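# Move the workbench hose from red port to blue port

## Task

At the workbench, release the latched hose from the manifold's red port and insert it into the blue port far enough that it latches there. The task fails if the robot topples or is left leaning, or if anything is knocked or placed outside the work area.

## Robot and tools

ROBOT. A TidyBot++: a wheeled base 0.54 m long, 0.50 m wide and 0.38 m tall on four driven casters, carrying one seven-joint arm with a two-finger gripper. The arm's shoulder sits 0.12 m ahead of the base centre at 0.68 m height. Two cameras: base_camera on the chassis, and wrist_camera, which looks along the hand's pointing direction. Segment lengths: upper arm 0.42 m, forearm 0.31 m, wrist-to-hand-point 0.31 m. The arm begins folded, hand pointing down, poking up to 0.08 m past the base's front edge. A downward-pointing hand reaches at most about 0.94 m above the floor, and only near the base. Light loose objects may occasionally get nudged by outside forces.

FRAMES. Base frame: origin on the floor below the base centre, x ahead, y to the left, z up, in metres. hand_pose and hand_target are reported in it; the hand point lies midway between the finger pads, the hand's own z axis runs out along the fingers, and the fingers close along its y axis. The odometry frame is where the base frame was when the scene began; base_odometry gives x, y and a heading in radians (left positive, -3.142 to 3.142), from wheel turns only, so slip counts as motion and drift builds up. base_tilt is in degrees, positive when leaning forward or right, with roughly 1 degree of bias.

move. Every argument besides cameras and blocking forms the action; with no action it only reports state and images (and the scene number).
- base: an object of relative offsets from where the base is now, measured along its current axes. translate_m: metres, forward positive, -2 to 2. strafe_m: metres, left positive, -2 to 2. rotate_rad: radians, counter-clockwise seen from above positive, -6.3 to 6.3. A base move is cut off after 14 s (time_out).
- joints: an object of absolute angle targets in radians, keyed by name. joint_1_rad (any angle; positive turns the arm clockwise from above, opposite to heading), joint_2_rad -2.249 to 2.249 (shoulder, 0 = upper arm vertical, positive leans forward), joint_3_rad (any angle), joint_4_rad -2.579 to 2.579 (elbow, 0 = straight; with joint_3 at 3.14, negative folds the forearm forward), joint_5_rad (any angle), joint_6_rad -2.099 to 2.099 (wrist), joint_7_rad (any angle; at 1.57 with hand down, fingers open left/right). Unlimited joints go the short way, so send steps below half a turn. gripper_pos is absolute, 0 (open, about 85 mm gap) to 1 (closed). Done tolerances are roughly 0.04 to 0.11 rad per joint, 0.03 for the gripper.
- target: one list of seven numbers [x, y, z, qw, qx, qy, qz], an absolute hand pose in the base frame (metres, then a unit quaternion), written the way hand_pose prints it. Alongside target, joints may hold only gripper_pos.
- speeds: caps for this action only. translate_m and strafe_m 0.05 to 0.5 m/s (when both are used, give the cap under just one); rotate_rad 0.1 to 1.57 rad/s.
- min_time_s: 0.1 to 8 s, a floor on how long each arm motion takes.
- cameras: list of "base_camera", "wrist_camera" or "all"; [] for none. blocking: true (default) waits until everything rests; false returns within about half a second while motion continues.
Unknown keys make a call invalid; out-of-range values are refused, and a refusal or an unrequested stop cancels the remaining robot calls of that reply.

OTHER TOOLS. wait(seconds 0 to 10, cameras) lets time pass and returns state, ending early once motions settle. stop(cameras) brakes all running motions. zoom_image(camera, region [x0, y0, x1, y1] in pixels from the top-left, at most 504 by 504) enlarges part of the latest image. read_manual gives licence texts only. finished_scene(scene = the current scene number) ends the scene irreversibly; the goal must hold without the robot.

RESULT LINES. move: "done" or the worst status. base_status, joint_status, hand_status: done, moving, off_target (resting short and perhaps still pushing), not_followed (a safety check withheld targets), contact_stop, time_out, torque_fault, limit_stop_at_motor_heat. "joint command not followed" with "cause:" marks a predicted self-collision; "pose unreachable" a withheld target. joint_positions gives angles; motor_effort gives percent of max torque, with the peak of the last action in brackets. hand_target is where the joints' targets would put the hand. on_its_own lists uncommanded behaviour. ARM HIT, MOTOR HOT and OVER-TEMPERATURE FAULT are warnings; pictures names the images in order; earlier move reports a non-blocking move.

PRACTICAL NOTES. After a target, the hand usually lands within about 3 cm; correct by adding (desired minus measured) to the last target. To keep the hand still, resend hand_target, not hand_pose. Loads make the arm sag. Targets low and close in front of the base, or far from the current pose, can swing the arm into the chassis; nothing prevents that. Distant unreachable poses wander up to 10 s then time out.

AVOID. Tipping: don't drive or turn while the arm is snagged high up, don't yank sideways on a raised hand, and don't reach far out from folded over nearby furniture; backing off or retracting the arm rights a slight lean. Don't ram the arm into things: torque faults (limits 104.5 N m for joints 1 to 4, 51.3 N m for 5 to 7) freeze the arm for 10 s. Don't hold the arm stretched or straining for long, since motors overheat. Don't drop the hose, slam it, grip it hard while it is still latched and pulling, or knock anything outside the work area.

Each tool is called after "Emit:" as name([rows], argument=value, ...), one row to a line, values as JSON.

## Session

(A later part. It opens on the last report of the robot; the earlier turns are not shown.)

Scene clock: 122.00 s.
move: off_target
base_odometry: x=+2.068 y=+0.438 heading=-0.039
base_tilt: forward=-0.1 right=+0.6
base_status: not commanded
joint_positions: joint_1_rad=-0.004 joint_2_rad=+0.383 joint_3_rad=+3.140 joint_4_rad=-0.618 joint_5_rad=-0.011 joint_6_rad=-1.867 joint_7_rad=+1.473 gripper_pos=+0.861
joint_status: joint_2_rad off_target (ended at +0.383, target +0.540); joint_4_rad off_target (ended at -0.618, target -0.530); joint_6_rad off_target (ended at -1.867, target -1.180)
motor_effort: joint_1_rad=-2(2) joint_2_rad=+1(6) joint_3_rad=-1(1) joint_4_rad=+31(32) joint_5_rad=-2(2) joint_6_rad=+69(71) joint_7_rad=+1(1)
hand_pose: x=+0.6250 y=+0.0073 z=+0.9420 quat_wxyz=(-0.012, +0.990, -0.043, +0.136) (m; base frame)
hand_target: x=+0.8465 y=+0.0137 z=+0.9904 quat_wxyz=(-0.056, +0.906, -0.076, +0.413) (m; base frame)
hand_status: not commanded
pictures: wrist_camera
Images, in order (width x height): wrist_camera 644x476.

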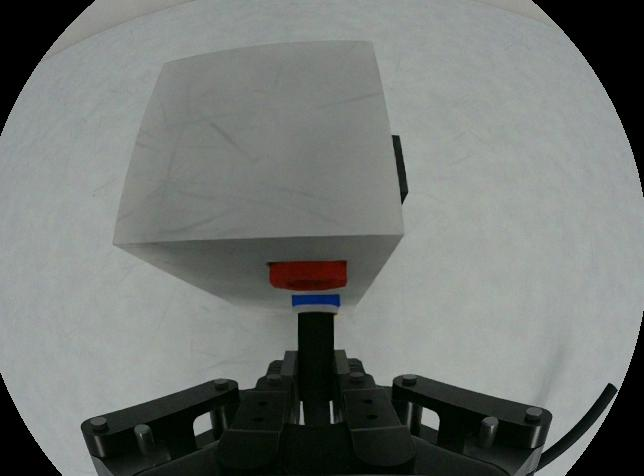

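Emit:
move(joints={"joint_2_rad": 0.365, "joint_4_rad": -0.625, "joint_6_rad": -2.07}, min_time_s=1, cameras=["wrist_camera"])

Emit:
zoom_image(camera="wrist_camera", region=[272, 210, 372, 330])

Scene clock: 123.57 s.
move: off_target
base_odometry: x=+2.069 y=+0.437 heading=-0.039
base_tilt: forward=+0.0 right=+0.6
base_status: not commanded
joint_positions: joint_1_rad=-0.004 joint_2_rad=+0.377 joint_3_rad=+3.140 joint_4_rad=-0.621 joint_5_rad=-0.011 joint_6_rad=-1.882 joint_7_rad=+1.473 gripper_pos=+0.861
joint_status: joint_6_rad off_target (ended at -1.882, target -2.070); the others done
motor_effort: joint_1_rad=+1(2) joint_2_rad=-27(27) joint_3_rad=+0(2) joint_4_rad=+11(31) joint_5_rad=+1(3) joint_6_rad=-7(70) joint_7_rad=+1(1)
hand_pose: x=+0.6185 y=+0.0072 z=+0.9429 quat_wxyz=(-0.012, +0.990, -0.043, +0.130) (m; base frame)
hand_target: x=+0.5572 y=+0.0128 z=+0.9373 quat_wxyz=(-0.021, +0.996, -0.074, +0.039) (m; base frame)
hand_status: not commanded
pictures: wrist_camera
Images, in order (width x height): wrist_camera 644x476.

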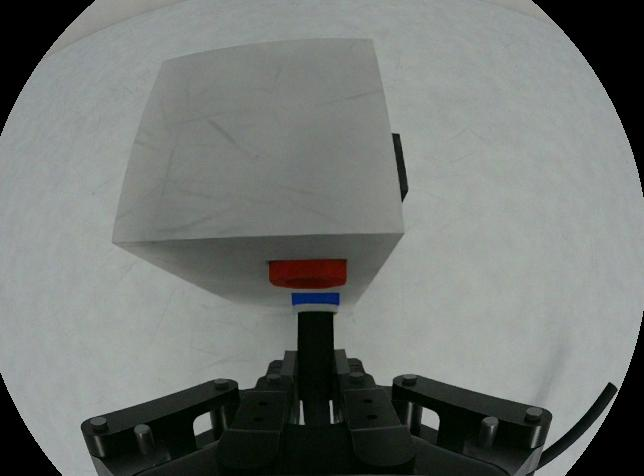

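Scaled by 4.200.

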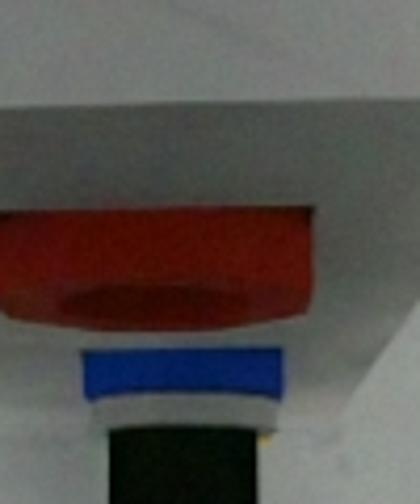

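Emit:
move(joints={"joint_2_rad": 0.29, "joint_4_rad": -0.66, "joint_6_rad": -2.09}, min_time_s=0.7, cameras=["wrist_camera"])

Emit:
zoom_image(camera="wrist_camera", region=[272, 210, 372, 330])

Scene clock: 125.00 s.
move: off_target
base_odometry: x=+2.070 y=+0.437 heading=-0.039
base_tilt: forward=+0.0 right=+0.6
base_status: not commanded
joint_positions: joint_1_rad=-0.004 joint_2_rad=+0.375 joint_3_rad=+3.140 joint_4_rad=-0.623 joint_5_rad=-0.011 joint_6_rad=-1.883 joint_7_rad=+1.473 gripper_pos=+0.861
joint_status: joint_6_rad off_target (ended at -1.883, target -2.090); the others done
motor_effort: joint_1_rad=+1(1) joint_2_rad=-33(35) joint_3_rad=-1(1) joint_4_rad=+9(11) joint_5_rad=+1(2) joint_6_rad=-18(18) joint_7_rad=+0(1)
hand_pose: x=+0.6175 y=+0.0072 z=+0.9432 quat_wxyz=(-0.012, +0.991, -0.043, +0.130) (m; base frame)
hand_target: x=+0.5264 y=+0.0126 z=+0.9584 quat_wxyz=(-0.021, +0.996, -0.074, +0.049) (m; base frame)
hand_status: not commanded
pictures: wrist_camera
Images, in order (width x height): wrist_camera 644x476.

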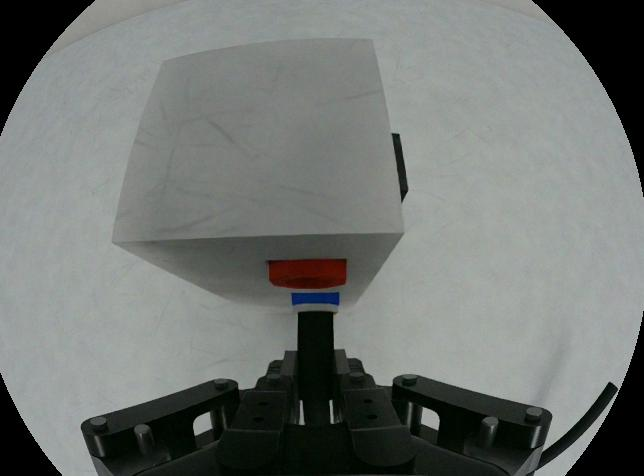

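Scaled by 4.200.

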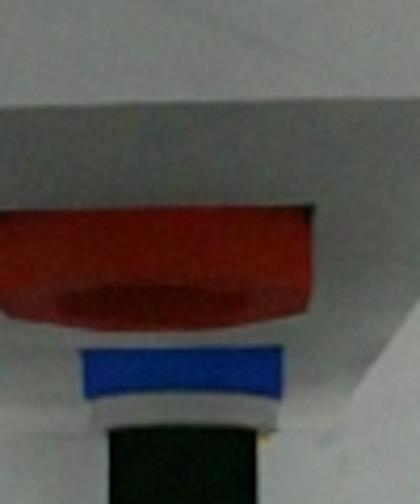

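Emit:
move(joints={"joint_2_rad": 0.39, "joint_4_rad": -0.608, "joint_6_rad": -1.87}, min_time_s=0.5)

Emit:
move(joints={"gripper_pos": 0.4}, cameras=["wrist_camera"])

Scene clock: 126.23 s.
move: done
base_odometry: x=+2.070 y=+0.437 heading=-0.039
base_tilt: forward=+0.0 right=+0.6
base_status: not commanded
joint_positions: joint_1_rad=-0.004 joint_2_rad=+0.376 joint_3_rad=+3.140 joint_4_rad=-0.621 joint_5_rad=-0.011 joint_6_rad=-1.882 joint_7_rad=+1.473 gripper_pos=+0.861
joint_status: all done
motor_effort: joint_1_rad=+1(1) joint_2_rad=-28(35) joint_3_rad=+0(1) joint_4_rad=+12(13) joint_5_rad=+1(1) joint_6_rad=-4(18) joint_7_rad=+0(1)
hand_pose: x=+0.6184 y=+0.0072 z=+0.9432 quat_wxyz=(-0.012, +0.990, -0.043, +0.131) (m; base frame)
hand_target: x=+0.6271 y=+0.0138 z=+0.9419 quat_wxyz=(-0.030, +0.988, -0.075, +0.134) (m; base frame)
hand_status: not commanded
pictures: none

Scene clock: 127.10 s.
move: done
base_odometry: x=+2.069 y=+0.437 heading=-0.039
base_tilt: forward=+0.0 right=+0.6
base_status: not commanded
joint_positions: joint_1_rad=-0.004 joint_2_rad=+0.376 joint_3_rad=+3.140 joint_4_rad=-0.621 joint_5_rad=-0.011 joint_6_rad=-1.882 joint_7_rad=+1.473 gripper_pos=+0.400
joint_status: all done
motor_effort: joint_1_rad=-1(1) joint_2_rad=-25(30) joint_3_rad=-1(1) joint_4_rad=+14(14) joint_5_rad=+0(1) joint_6_rad=+3(5) joint_7_rad=+1(1)
hand_pose: x=+0.6184 y=+0.0072 z=+0.9432 quat_wxyz=(-0.012, +0.990, -0.043, +0.131) (m; base frame)
hand_target: x=+0.6271 y=+0.0138 z=+0.9419 quat_wxyz=(-0.030, +0.988, -0.075, +0.134) (m; base frame)
hand_status: not commanded
pictures: wrist_camera
Images, in order (width x height): wrist_camera 644x476.

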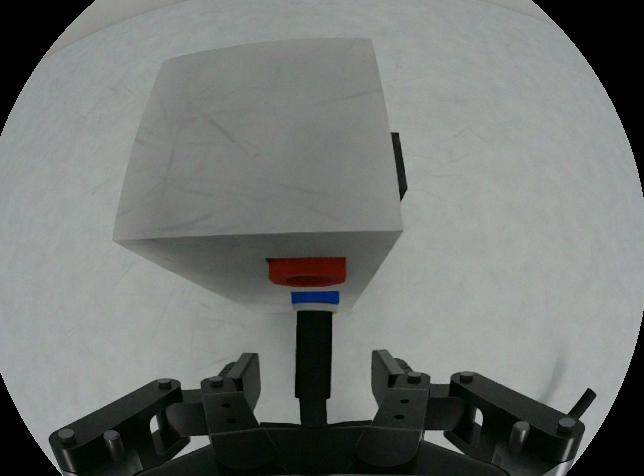

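Emit:
move(base={"translate_m": -0.06})

Emit:
move(base={"translate_m": -0.1}, joints={"joint_2_rad": 0.2, "joint_4_rad": -0.6, "joint_6_rad": -2.0}, cameras=["wrist_camera"])

Emit:
zoom_image(camera="wrist_camera", region=[232, 60, 412, 240])

Scene clock: 128.60 s.
move: done
base_odometry: x=+2.009 y=+0.440 heading=-0.039
base_tilt: forward=+0.0 right=+0.6
base_status: done
joint_positions: joint_1_rad=-0.004 joint_2_rad=+0.376 joint_3_rad=+3.140 joint_4_rad=-0.621 joint_5_rad=-0.011 joint_6_rad=-1.882 joint_7_rad=+1.473 gripper_pos=+0.400
joint_status: not commanded
motor_effort: joint_1_rad=+0(1) joint_2_rad=-25(29) joint_3_rad=-1(2) joint_4_rad=+14(14) joint_5_rad=+0(1) joint_6_rad=+3(4) joint_7_rad=+0(1)
hand_pose: x=+0.6184 y=+0.0071 z=+0.9432 quat_wxyz=(-0.012, +0.990, -0.043, +0.131) (m; base frame)
hand_target: x=+0.6271 y=+0.0138 z=+0.9419 quat_wxyz=(-0.030, +0.988, -0.075, +0.134) (m; base frame)
hand_status: not commanded
pictures: none

Scene clock: 130.10 s.
move: done
base_odometry: x=+1.909 y=+0.443 heading=-0.039
base_tilt: forward=+0.0 right=+0.6
base_status: done
joint_positions: joint_1_rad=-0.004 joint_2_rad=+0.186 joint_3_rad=+3.140 joint_4_rad=-0.606 joint_5_rad=-0.011 joint_6_rad=-1.925 joint_7_rad=+1.473 gripper_pos=+0.400
joint_status: all done
motor_effort: joint_1_rad=+0(1) joint_2_rad=-17(30) joint_3_rad=-1(2) joint_4_rad=+12(16) joint_5_rad=+0(1) joint_6_rad=+4(5) joint_7_rad=+0(1)
hand_pose: x=+0.5489 y=+0.0068 z=+1.0326 quat_wxyz=(-0.016, +0.977, -0.042, +0.210) (m; base frame)
hand_target: x=+0.5322 y=+0.0132 z=+1.0201 quat_wxyz=(-0.031, +0.983, -0.072, +0.168) (m; base frame)
hand_status: not commanded
pictures: wrist_camera
Images, in order (width x height): wrist_camera 644x476.

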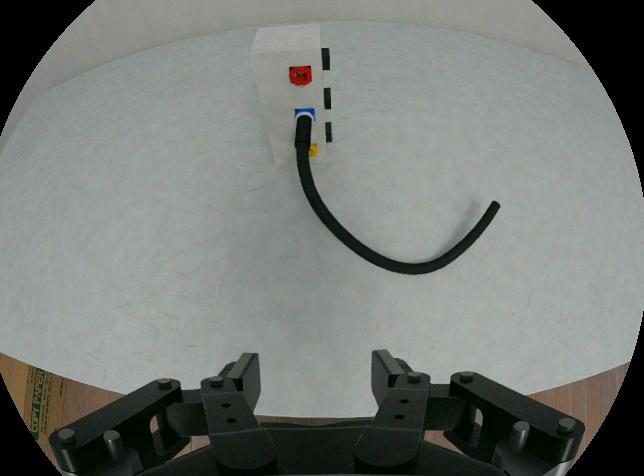

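Scaled by 2.800.

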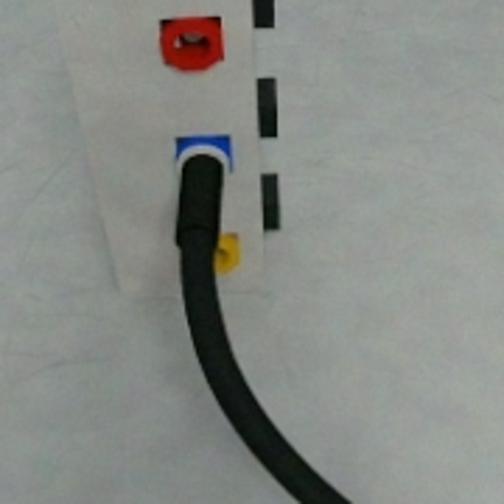

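Flush in the blue port and holding.

Emit:
finished_scene(scene=2)

The scene is finished: the task was done.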